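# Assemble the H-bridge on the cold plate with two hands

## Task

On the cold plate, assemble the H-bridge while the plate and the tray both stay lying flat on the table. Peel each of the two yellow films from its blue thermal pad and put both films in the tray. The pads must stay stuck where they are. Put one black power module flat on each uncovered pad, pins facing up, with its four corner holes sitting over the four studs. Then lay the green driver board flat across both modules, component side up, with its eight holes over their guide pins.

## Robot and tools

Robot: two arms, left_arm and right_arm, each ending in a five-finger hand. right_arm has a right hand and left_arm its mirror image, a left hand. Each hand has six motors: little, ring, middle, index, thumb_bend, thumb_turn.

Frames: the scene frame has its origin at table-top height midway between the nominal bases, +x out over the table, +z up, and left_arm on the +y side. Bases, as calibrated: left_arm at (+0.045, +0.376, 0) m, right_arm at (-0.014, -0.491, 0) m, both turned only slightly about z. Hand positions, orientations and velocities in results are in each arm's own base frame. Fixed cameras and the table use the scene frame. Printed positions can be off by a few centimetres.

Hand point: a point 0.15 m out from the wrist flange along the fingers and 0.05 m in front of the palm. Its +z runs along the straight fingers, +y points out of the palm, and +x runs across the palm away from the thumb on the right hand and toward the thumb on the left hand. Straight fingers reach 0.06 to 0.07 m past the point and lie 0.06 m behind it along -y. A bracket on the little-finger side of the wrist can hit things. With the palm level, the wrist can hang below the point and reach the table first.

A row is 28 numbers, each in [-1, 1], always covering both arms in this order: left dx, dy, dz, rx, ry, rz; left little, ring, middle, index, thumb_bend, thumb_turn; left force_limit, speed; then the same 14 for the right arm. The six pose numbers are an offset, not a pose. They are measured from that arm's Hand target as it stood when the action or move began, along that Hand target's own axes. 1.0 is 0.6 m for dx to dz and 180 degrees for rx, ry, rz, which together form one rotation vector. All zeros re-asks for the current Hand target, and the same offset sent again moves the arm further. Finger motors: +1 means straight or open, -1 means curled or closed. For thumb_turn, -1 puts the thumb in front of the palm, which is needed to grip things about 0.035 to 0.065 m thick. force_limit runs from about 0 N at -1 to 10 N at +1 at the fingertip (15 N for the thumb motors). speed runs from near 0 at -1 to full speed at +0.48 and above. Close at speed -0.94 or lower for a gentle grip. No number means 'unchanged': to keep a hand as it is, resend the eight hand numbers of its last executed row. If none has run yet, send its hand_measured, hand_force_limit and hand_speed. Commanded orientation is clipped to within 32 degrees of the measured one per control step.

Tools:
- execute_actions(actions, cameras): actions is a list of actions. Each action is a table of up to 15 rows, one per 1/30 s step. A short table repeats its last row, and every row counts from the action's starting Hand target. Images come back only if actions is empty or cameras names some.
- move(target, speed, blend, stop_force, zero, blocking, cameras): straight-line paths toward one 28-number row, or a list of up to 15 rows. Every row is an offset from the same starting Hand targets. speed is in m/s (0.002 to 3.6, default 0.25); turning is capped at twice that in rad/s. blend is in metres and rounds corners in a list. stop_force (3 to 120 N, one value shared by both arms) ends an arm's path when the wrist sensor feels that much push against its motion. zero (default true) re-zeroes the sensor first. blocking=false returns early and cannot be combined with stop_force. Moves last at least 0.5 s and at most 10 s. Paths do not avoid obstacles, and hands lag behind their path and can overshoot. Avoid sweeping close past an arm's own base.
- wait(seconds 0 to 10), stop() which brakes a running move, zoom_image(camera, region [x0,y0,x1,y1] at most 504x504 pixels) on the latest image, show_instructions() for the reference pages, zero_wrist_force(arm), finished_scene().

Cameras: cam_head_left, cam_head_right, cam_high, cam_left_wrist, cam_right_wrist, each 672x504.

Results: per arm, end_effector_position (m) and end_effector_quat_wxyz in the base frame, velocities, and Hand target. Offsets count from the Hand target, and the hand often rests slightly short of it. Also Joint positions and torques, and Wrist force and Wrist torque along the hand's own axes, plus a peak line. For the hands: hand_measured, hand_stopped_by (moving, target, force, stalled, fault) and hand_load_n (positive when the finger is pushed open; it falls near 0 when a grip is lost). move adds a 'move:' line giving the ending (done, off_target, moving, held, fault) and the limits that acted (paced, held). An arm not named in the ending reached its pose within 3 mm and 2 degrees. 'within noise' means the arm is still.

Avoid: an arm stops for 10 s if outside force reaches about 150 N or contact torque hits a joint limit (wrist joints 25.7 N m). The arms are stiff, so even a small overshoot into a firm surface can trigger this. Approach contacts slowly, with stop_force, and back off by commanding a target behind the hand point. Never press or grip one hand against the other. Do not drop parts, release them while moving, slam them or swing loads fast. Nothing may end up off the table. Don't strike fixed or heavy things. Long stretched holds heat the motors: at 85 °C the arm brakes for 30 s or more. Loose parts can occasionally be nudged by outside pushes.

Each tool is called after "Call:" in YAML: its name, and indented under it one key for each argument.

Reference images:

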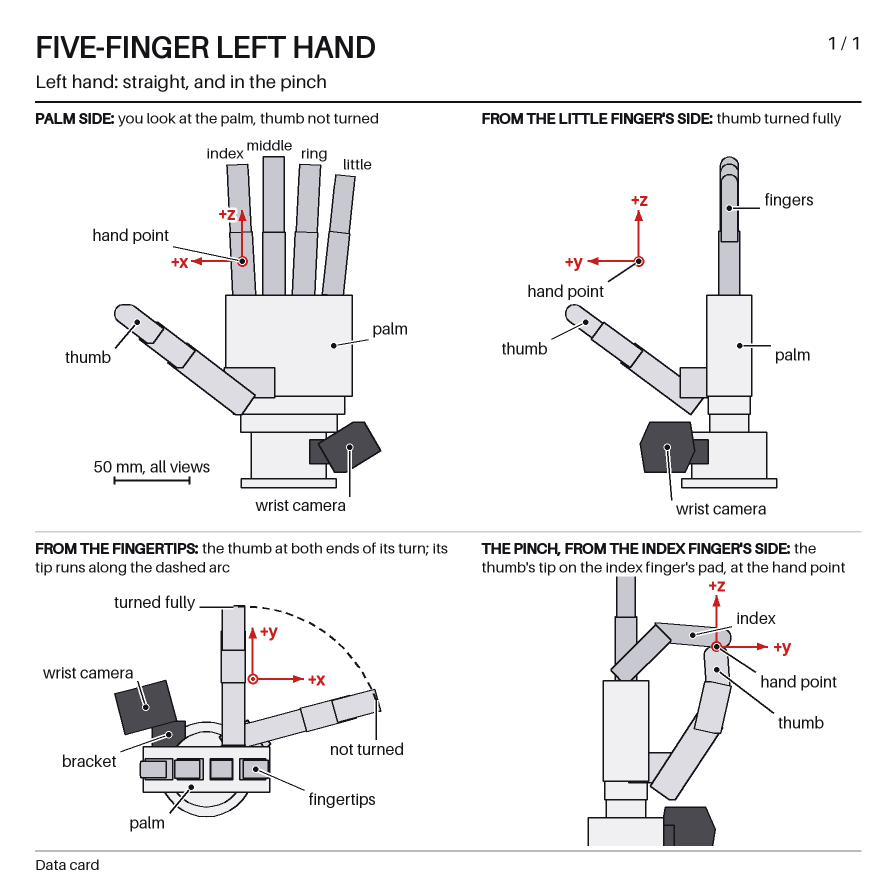

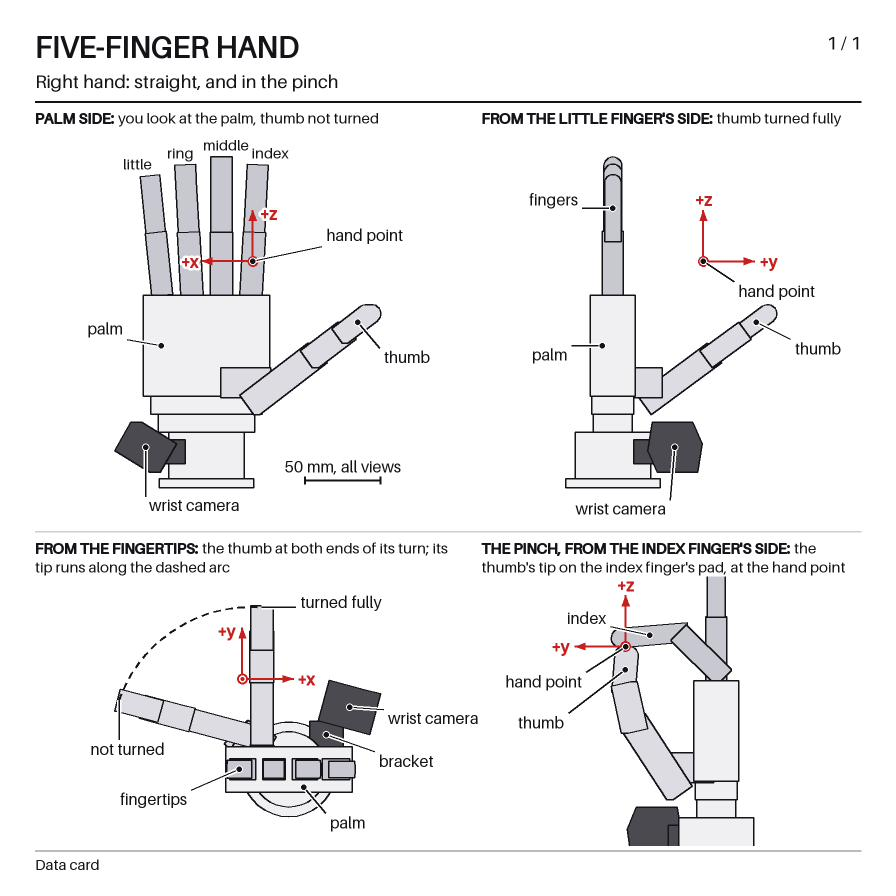

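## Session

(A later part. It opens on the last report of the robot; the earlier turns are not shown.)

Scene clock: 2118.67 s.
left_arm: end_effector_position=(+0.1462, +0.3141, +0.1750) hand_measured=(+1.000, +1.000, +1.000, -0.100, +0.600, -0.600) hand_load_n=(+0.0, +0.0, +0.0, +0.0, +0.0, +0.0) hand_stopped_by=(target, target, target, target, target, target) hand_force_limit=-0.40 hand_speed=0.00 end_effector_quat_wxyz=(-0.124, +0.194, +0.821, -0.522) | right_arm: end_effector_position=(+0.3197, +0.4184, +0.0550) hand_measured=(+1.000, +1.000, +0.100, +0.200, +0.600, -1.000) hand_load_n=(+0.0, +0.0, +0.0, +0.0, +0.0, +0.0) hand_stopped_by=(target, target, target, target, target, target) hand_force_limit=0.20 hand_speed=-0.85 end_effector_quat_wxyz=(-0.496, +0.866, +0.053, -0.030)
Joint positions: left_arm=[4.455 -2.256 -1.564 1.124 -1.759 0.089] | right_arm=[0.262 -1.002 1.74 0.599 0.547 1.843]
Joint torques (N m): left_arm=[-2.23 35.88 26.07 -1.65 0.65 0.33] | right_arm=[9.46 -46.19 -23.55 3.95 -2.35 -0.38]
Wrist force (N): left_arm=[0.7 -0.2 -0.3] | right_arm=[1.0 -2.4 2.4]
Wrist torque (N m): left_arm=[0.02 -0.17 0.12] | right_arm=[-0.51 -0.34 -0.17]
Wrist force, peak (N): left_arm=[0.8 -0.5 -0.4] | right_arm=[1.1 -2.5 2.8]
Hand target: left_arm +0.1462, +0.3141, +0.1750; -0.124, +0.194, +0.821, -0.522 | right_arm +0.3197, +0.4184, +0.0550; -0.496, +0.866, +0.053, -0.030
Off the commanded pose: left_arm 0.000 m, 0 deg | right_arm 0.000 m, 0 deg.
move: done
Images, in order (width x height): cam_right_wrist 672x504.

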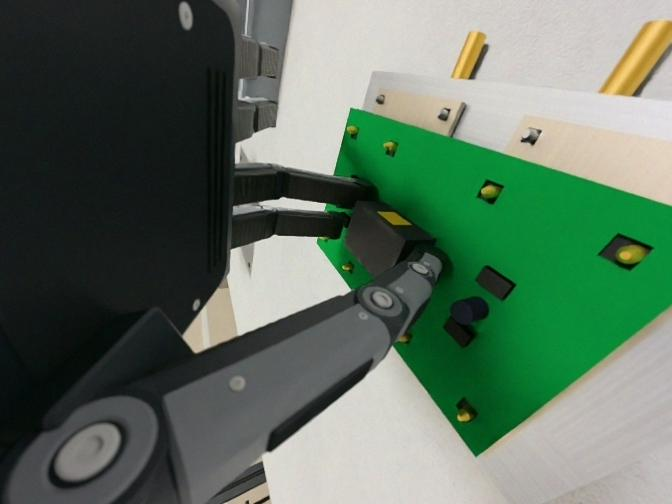

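Call:
move:
  target:
    - [0,0,0,0,0,0,1,1,1,-0.1,0.6,-0.6,-0.4,0,0,0.000845,-0.001438,0,0,0,1,1,0.1,0.2,0.6,-1,0.2,-0.85]
    - [0,0,0,0,0,0,1,1,1,-0.1,0.6,-0.6,-0.4,0,0,-0.010668,-0.00819,0,0,0,1,1,0.1,0.2,0.6,-1,0.2,-0.85]
  speed: 0.008
  stop_force: 4
  cameras: ["cam_right_wrist","cam_head_right"]

Call:
zoom_image:
  camera: "cam_right_wrist"
  region: [310, 110, 510, 310]

Scene clock: 2129.33 s.
left_arm: end_effector_position=(+0.1462, +0.3141, +0.1750) hand_measured=(+1.000, +1.000, +1.000, -0.100, +0.600, -0.600) hand_load_n=(+0.0, +0.0, +0.0, -0.5, +0.0, +0.0) hand_stopped_by=(target, target, target, target, target, target) hand_force_limit=-0.40 hand_speed=0.00 end_effector_quat_wxyz=(-0.124, +0.194, +0.821, -0.522) | right_arm: end_effector_position=(+0.3198, +0.4174, +0.0630) hand_measured=(+1.000, +1.000, +0.100, +0.200, +0.600, -1.000) hand_load_n=(-0.5, +0.0, +0.0, +0.0, +0.0, +0.0) hand_stopped_by=(target, target, target, target, target, target) hand_force_limit=0.20 hand_speed=-0.85 end_effector_quat_wxyz=(-0.496, +0.866, +0.053, -0.030)
Joint positions: left_arm=[4.455 -2.256 -1.564 1.124 -1.759 0.089] | right_arm=[0.26 -1.015 1.737 0.619 0.547 1.838]
Joint torques (N m): left_arm=[-2.48 37.13 25.65 -1.6 0.51 0.33] | right_arm=[-8.95 -47.29 -24.73 4.09 -3.39 -1.45]
Wrist force (N): left_arm=[0.6 -0.1 -0.2] | right_arm=[1.3 -2.1 2.6]
Wrist torque (N m): left_arm=[0.03 -0.16 0.12] | right_arm=[-0.48 -0.38 -0.01]
Wrist force, peak (N): left_arm=[0.7 -0.1 -0.7] | right_arm=[1.0 -2.4 3.0]
Hand target: left_arm +0.1462, +0.3141, +0.1750; -0.124, +0.194, +0.821, -0.522 | right_arm +0.3198, +0.4174, +0.0630; -0.496, +0.866, +0.053, -0.030
Off the commanded pose: left_arm 0.000 m, 0 deg | right_arm 0.000 m, 0 deg.
move: done
Images, in order (width x height): cam_head_right 672x504, cam_right_wrist 672x504.

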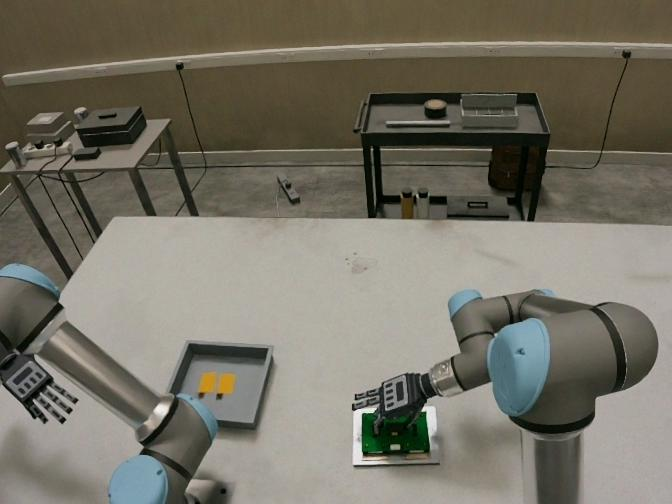

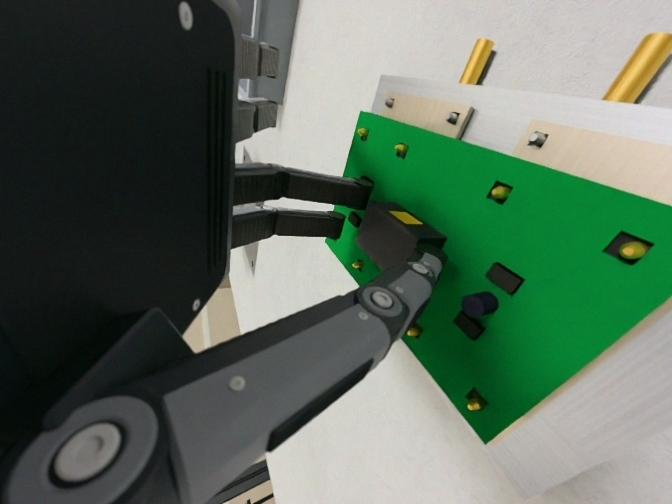

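Scaled by 2.520 from the camera's 672x504 image, which has a finer 960x720 frame.

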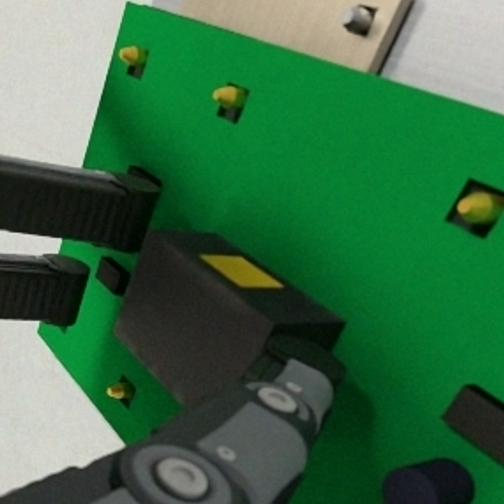

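Call:
move:
  target:
    - [0,0,0,0,0,0,1,1,1,-0.1,0.6,-0.6,-0.4,0,0,-0.028783,-0.01688,0,0,0,1,1,0.1,0.2,0.6,-1,0.2,-0.85]
    - [0,0,0,0,0,0,1,1,1,-0.1,0.6,-0.6,-0.4,0,0,-0.1727,-0.10128,0,0,0,1,1,0.1,0.2,0.6,-1,0.2,-0.85]
    - [0,0,0,0,0,0,1,1,1,-0.1,0.6,-0.6,-0.4,0,0,-0.07134,-0.27388,0,0,0,1,1,0.1,0.2,0.6,-1,0.2,-0.85]
  speed: [0.02,0.12,0.15]
  blend: [0.005,0.02,0]
  cameras: ["all"]

Call:
zoom_image:
  camera: "cam_head_right"
  region: [345, 395, 445, 475]

Call:
zoom_image:
  camera: "cam_head_left"
  region: [350, 395, 460, 475]

Call:
zoom_image:
  camera: "cam_high"
  region: [265, 135, 365, 205]

Scene clock: 2139.20 s.
left_arm: end_effector_position=(+0.1462, +0.3141, +0.1750) hand_measured=(+1.000, +1.000, +1.000, -0.100, +0.600, -0.600) hand_load_n=(+0.0, -0.5, -0.5, +0.0, +0.0, +0.0) hand_stopped_by=(target, target, target, target, target, target) hand_force_limit=-0.40 hand_speed=0.00 end_effector_quat_wxyz=(-0.124, +0.194, +0.821, -0.522) | right_arm: end_effector_position=(+0.3345, +0.2983, +0.1831) hand_measured=(+1.000, +1.000, +0.100, +0.200, +0.600, -1.000) hand_load_n=(+0.0, +0.0, +0.0, +0.0, +0.0, +0.0) hand_stopped_by=(target, target, target, target, target, target) hand_force_limit=0.20 hand_speed=-0.85 end_effector_quat_wxyz=(-0.496, +0.866, +0.053, -0.030)
Joint positions: left_arm=[4.455 -2.256 -1.564 1.124 -1.759 0.089] | right_arm=[-0.039 -1.195 1.799 1.235 0.553 1.259]
Joint torques (N m): left_arm=[-3.13 36.64 26.11 -1.62 0.43 0.4] | right_arm=[-7.44 -23 -5.45 4.56 1.05 -1.31]
Wrist force (N): left_arm=[0.5 -0.1 -0.5] | right_arm=[0.4 -2.5 2.7]
Wrist torque (N m): left_arm=[0.05 -0.15 0.11] | right_arm=[-0.55 -0.27 -0.07]
Wrist force, peak (N): left_arm=[0.8 -0.1 -0.6] | right_arm=[1.4 -2.6 3.1]
Hand target: left_arm +0.1462, +0.3141, +0.1750; -0.124, +0.194, +0.821, -0.522 | right_arm +0.3345, +0.2983, +0.1831; -0.496, +0.866, +0.053, -0.030
Off the commanded pose: left_arm 0.000 m, 0 deg | right_arm 0.000 m, 0 deg.
move: done

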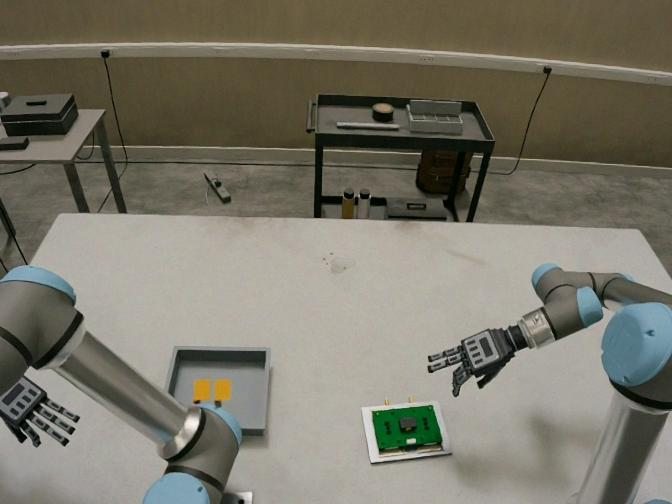

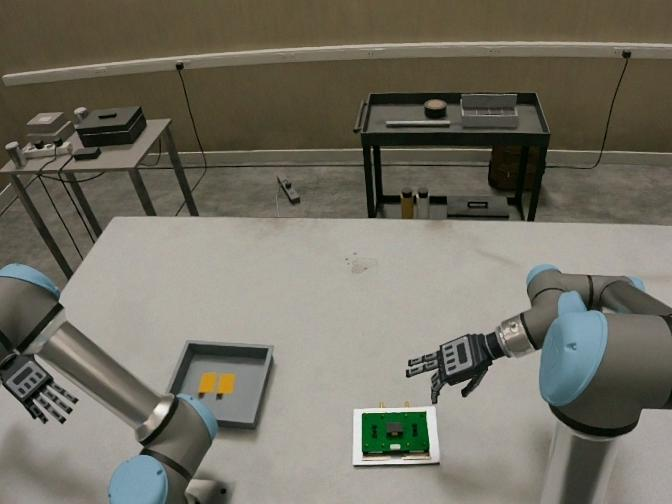

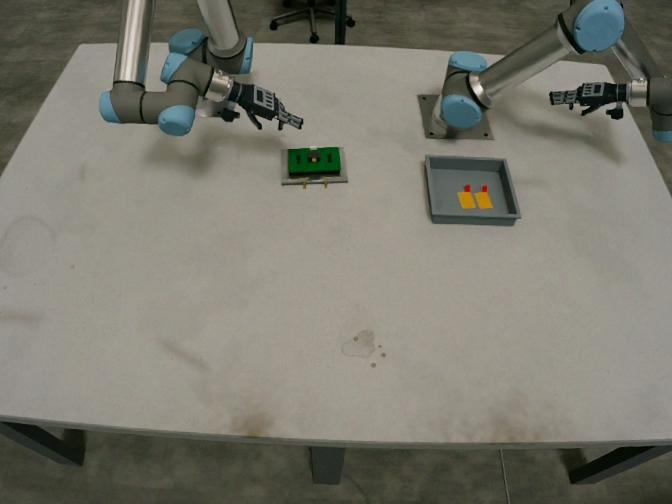

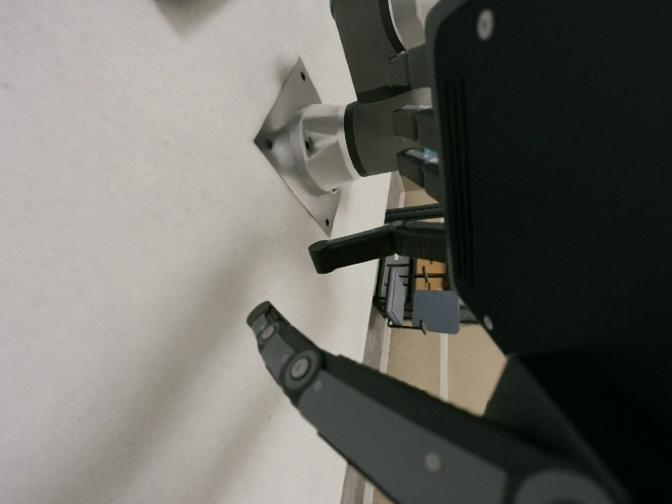

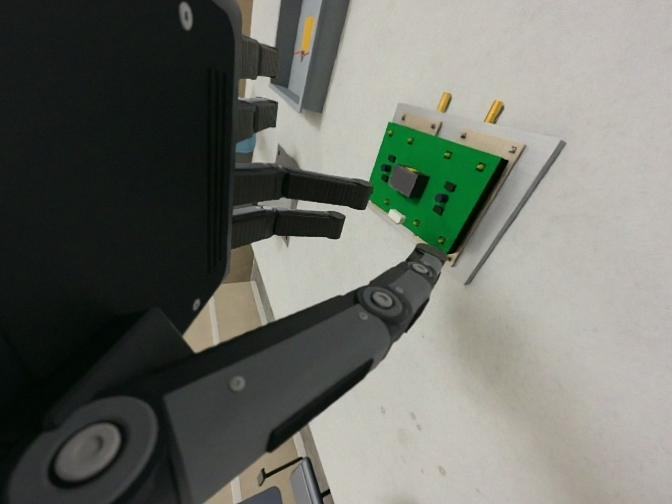

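Scaled by 5.040 from the camera's 672x504 image, which has a finer 960x720 frame.

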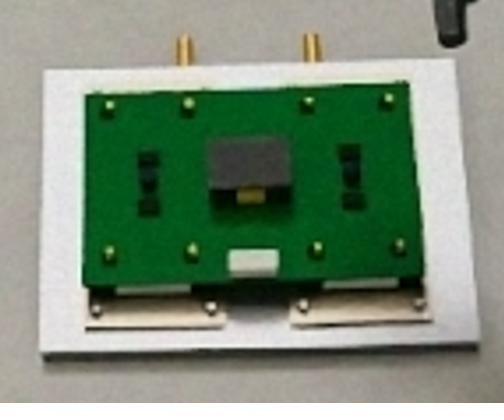

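Scaled by 4.582 from the camera's 672x504 image, which has a finer 960x720 frame.

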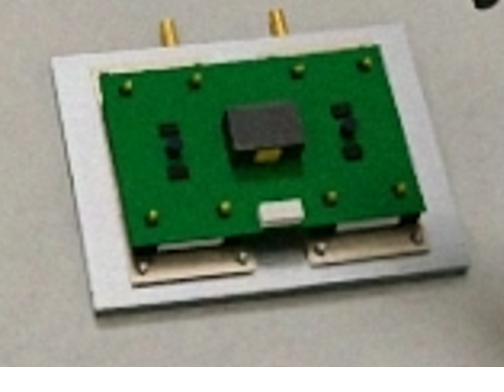

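Scaled by 5.040 from the camera's 672x504 image, which has a finer 960x720 frame.

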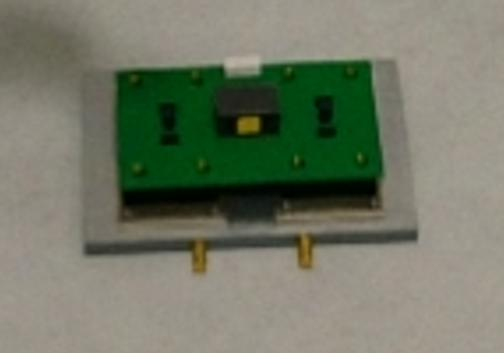

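Call:
zoom_image:
  camera: "cam_right_wrist"
  region: [360, 95, 570, 290]

Call:
zoom_image:
  camera: "cam_head_right"
  region: [350, 440, 400, 470]

Call:
zoom_image:
  camera: "cam_head_right"
  region: [395, 440, 445, 470]

Scaled by 2.400 from the camera's 672x504 image, which has a finer 960x720 frame.

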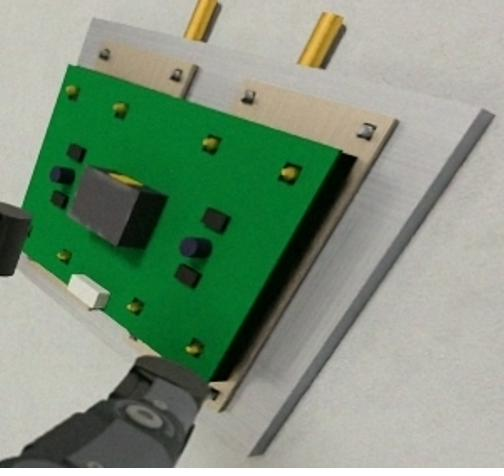

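Scaled by 10.080 from the camera's 672x504 image, which has a finer 960x720 frame.

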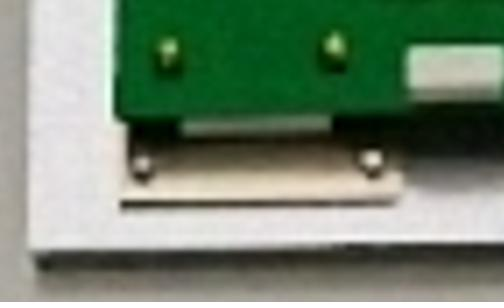

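Scaled by 10.080 from the camera's 672x504 image, which has a finer 960x720 frame.

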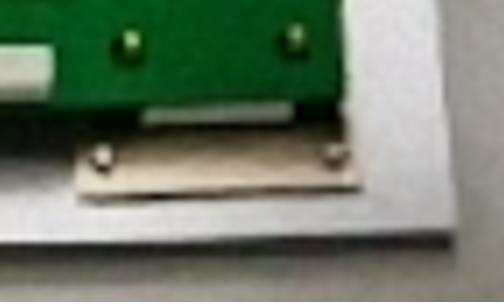

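Call:
move:
  target: [0,0,0,0,0,0,1,1,1,-0.1,0.6,-0.6,-0.4,0,0.1435,0.1047,0.06913,0,0,0,1,1,0.1,0.2,0.6,-1,0.2,-0.85]
  speed: 0.12
  cameras: ["cam_right_wrist"]

Call:
zoom_image:
  camera: "cam_right_wrist"
  region: [250, 150, 500, 400]

Scene clock: 2174.20 s.
left_arm: end_effector_position=(+0.1462, +0.3141, +0.1750) hand_measured=(+1.000, +1.000, +1.000, -0.100, +0.600, -0.600) hand_load_n=(+0.0, +0.0, +0.0, +0.0, +0.0, +0.0) hand_stopped_by=(target, target, target, target, target, target) hand_force_limit=-0.40 hand_speed=0.00 end_effector_quat_wxyz=(-0.124, +0.194, +0.821, -0.522) | right_arm: end_effector_position=(+0.4193, +0.3127, +0.1080) hand_measured=(+1.000, +1.000, +0.100, +0.200, +0.600, -1.000) hand_load_n=(+0.0, -0.5, +0.0, -0.5, +0.0, +0.0) hand_stopped_by=(target, target, target, target, target, target) hand_force_limit=0.20 hand_speed=-0.85 end_effector_quat_wxyz=(-0.496, +0.866, +0.053, -0.030)
Joint positions: left_arm=[4.455 -2.256 -1.564 1.124 -1.759 0.089] | right_arm=[-0.002 -0.924 1.568 1.134 0.544 1.329]
Joint torques (N m): left_arm=[-3.09 36.63 25.63 -1.18 0.22 0.31] | right_arm=[9.88 -35.16 -24.9 0.11 -3.55 1.09]
Wrist force (N): left_arm=[0.6 -0.3 -0.1] | right_arm=[0.6 -2.3 2.5]
Wrist torque (N m): left_arm=[0.00 -0.15 0.12] | right_arm=[-0.49 -0.24 -0.21]
Wrist force, peak (N): left_arm=[1.0 -0.3 -0.6] | right_arm=[0.6 -2.5 3.2]
Hand target: left_arm +0.1462, +0.3141, +0.1750; -0.124, +0.194, +0.821, -0.522 | right_arm +0.4195, +0.3127, +0.1079; -0.496, +0.866, +0.053, -0.030
Off the commanded pose: left_arm 0.000 m, 0 deg | right_arm 0.000 m, 0 deg.
move: done
Images, in order (width x height): cam_right_wrist 672x504.

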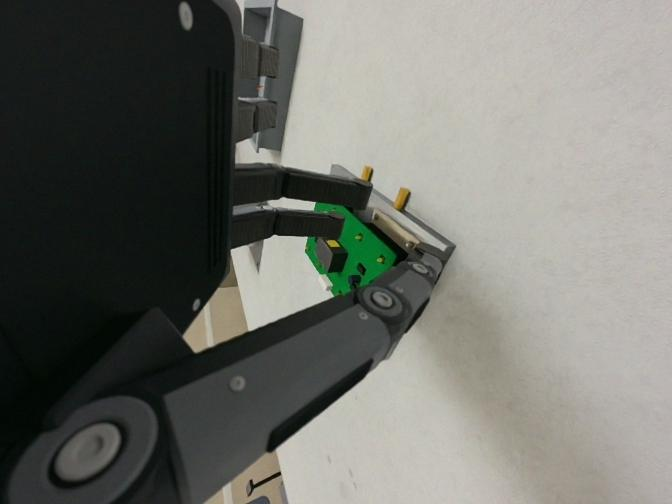

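Scaled by 2.016 from the camera's 672x504 image, which has a finer 960x720 frame.

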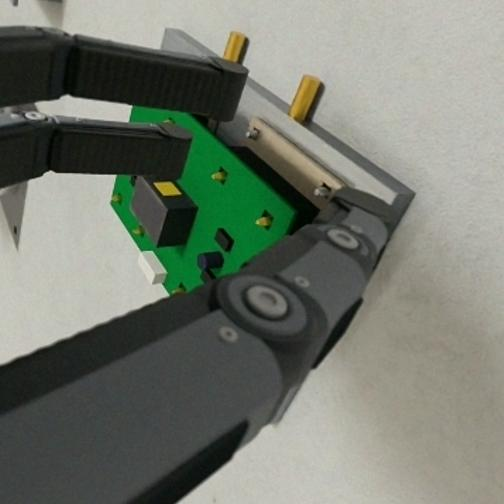

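Call:
zoom_image:
  camera: "cam_right_wrist"
  region: [300, 190, 460, 310]

Call:
wait:
  seconds: 0.1
  cameras: ["cam_head_left","cam_head_right","cam_high"]

Call:
zoom_image:
  camera: "cam_head_left"
  region: [360, 395, 460, 470]

Call:
zoom_image:
  camera: "cam_high"
  region: [275, 140, 355, 200]

Call:
zoom_image:
  camera: "cam_high"
  region: [420, 150, 530, 230]

Scaled by 3.150 from the camera's 672x504 image, which has a finer 960x720 frame.

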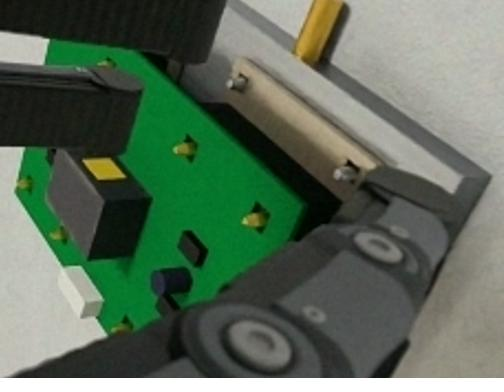

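Scene clock: 2178.80 s.
left_arm: end_effector_position=(+0.1462, +0.3141, +0.1750) hand_measured=(+1.000, +1.000, +1.000, -0.100, +0.600, -0.600) hand_load_n=(+0.0, +0.0, +0.0, -0.5, +0.0, +0.0) hand_stopped_by=(target, target, target, target, target, target) hand_force_limit=-0.40 hand_speed=0.00 end_effector_quat_wxyz=(-0.124, +0.194, +0.821, -0.522) | right_arm: end_effector_position=(+0.4194, +0.3127, +0.1079) hand_measured=(+1.000, +1.000, +0.100, +0.200, +0.600, -1.000) hand_load_n=(+0.0, +0.0, +0.0, +0.0, +0.0, +0.0) hand_stopped_by=(target, target, target, target, target, target) hand_force_limit=0.20 hand_speed=-0.85 end_effector_quat_wxyz=(-0.496, +0.866, +0.053, -0.030)
Joint positions: left_arm=[4.455 -2.256 -1.564 1.124 -1.759 0.089] | right_arm=[-0.002 -0.923 1.567 1.134 0.544 1.33]
Joint torques (N m): left_arm=[-2.98 36.99 25.39 -1.2 0.38 0.23] | right_arm=[10.64 -33.48 -25.22 0.03 -1.04 1.19]
Wrist force (N): left_arm=[0.7 -0.3 -0.2] | right_arm=[0.9 -2.4 2.3]
Wrist torque (N m): left_arm=[0.00 -0.17 0.13] | right_arm=[-0.50 -0.27 -0.19]
Wrist force, peak (N): left_arm=[0.9 0.1 -0.5] | right_arm=[0.8 -2.7 2.9]
Hand target: left_arm +0.1462, +0.3141, +0.1750; -0.124, +0.194, +0.821, -0.522 | right_arm +0.4195, +0.3127, +0.1079; -0.496, +0.866, +0.053, -0.030
Off the commanded pose: left_arm 0.000 m, 0 deg | right_arm 0.000 m, 0 deg.
wait: 0.10 s; at rest from the start
Images, in order (width x height): cam_head_left 672x504, cam_head_right 672x504, cam_high 672x504.

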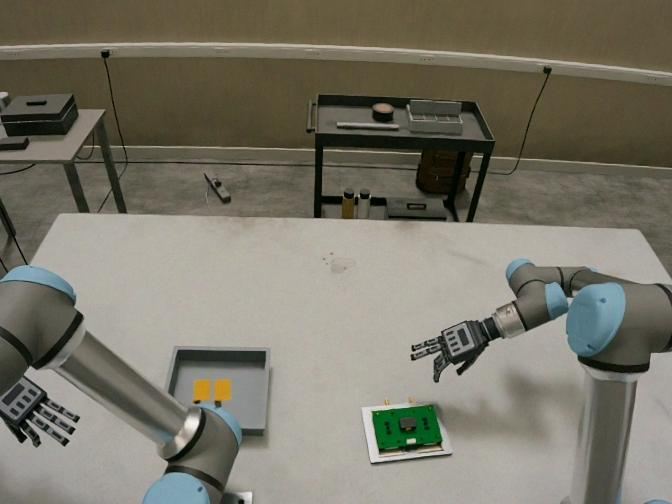

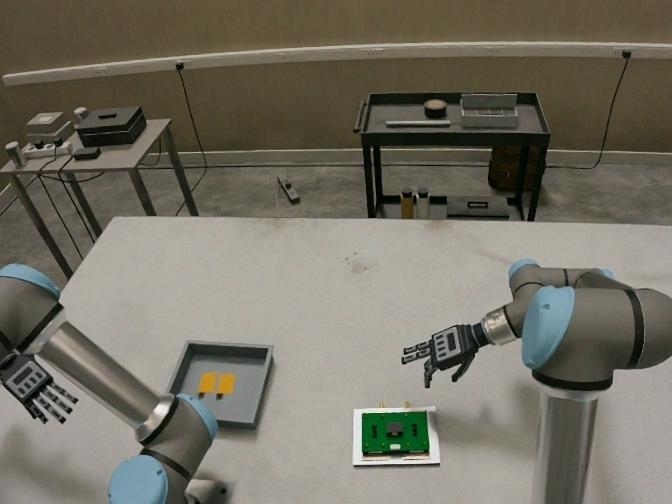

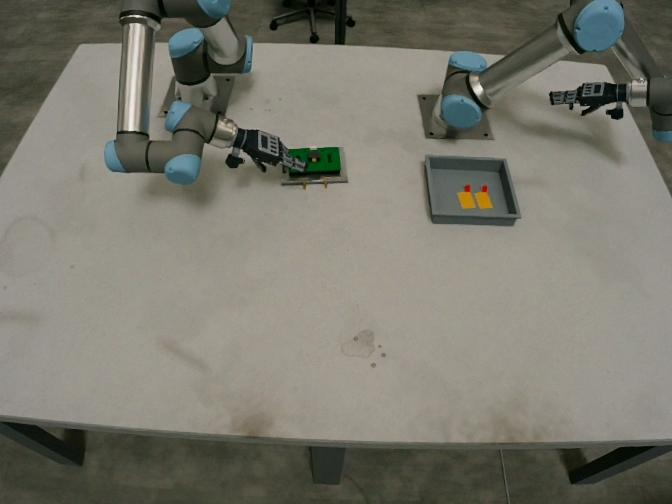

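Scaled by 5.040 from the camera's 672x504 image, which has a finer 960x720 frame.

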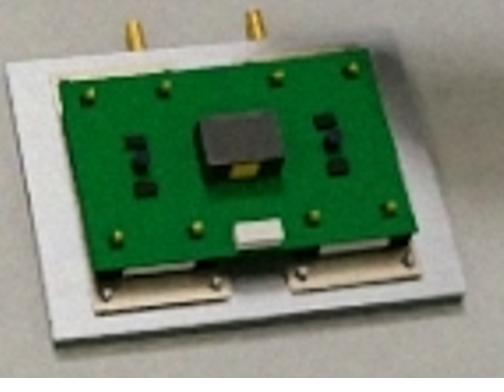

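Scaled by 6.300 from the camera's 672x504 image, which has a finer 960x720 frame.

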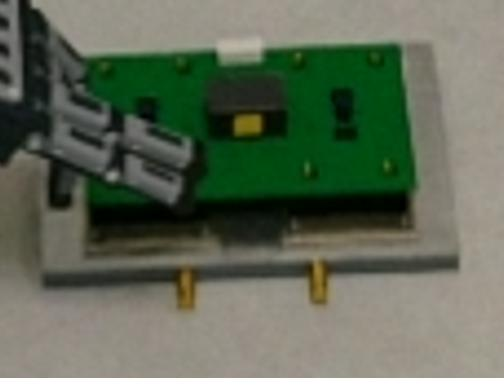

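Scaled by 4.582 from the camera's 672x504 image, which has a finer 960x720 frame.

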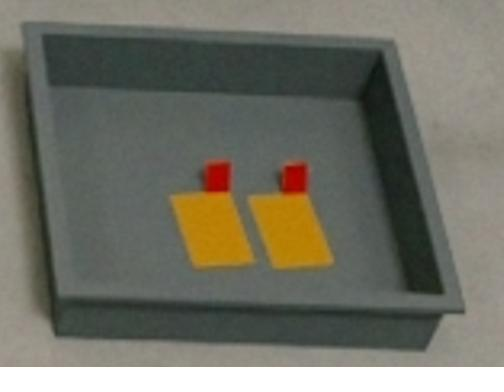

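Call:
finished_scene:
  scene: 1

The scene is finished: the task was done.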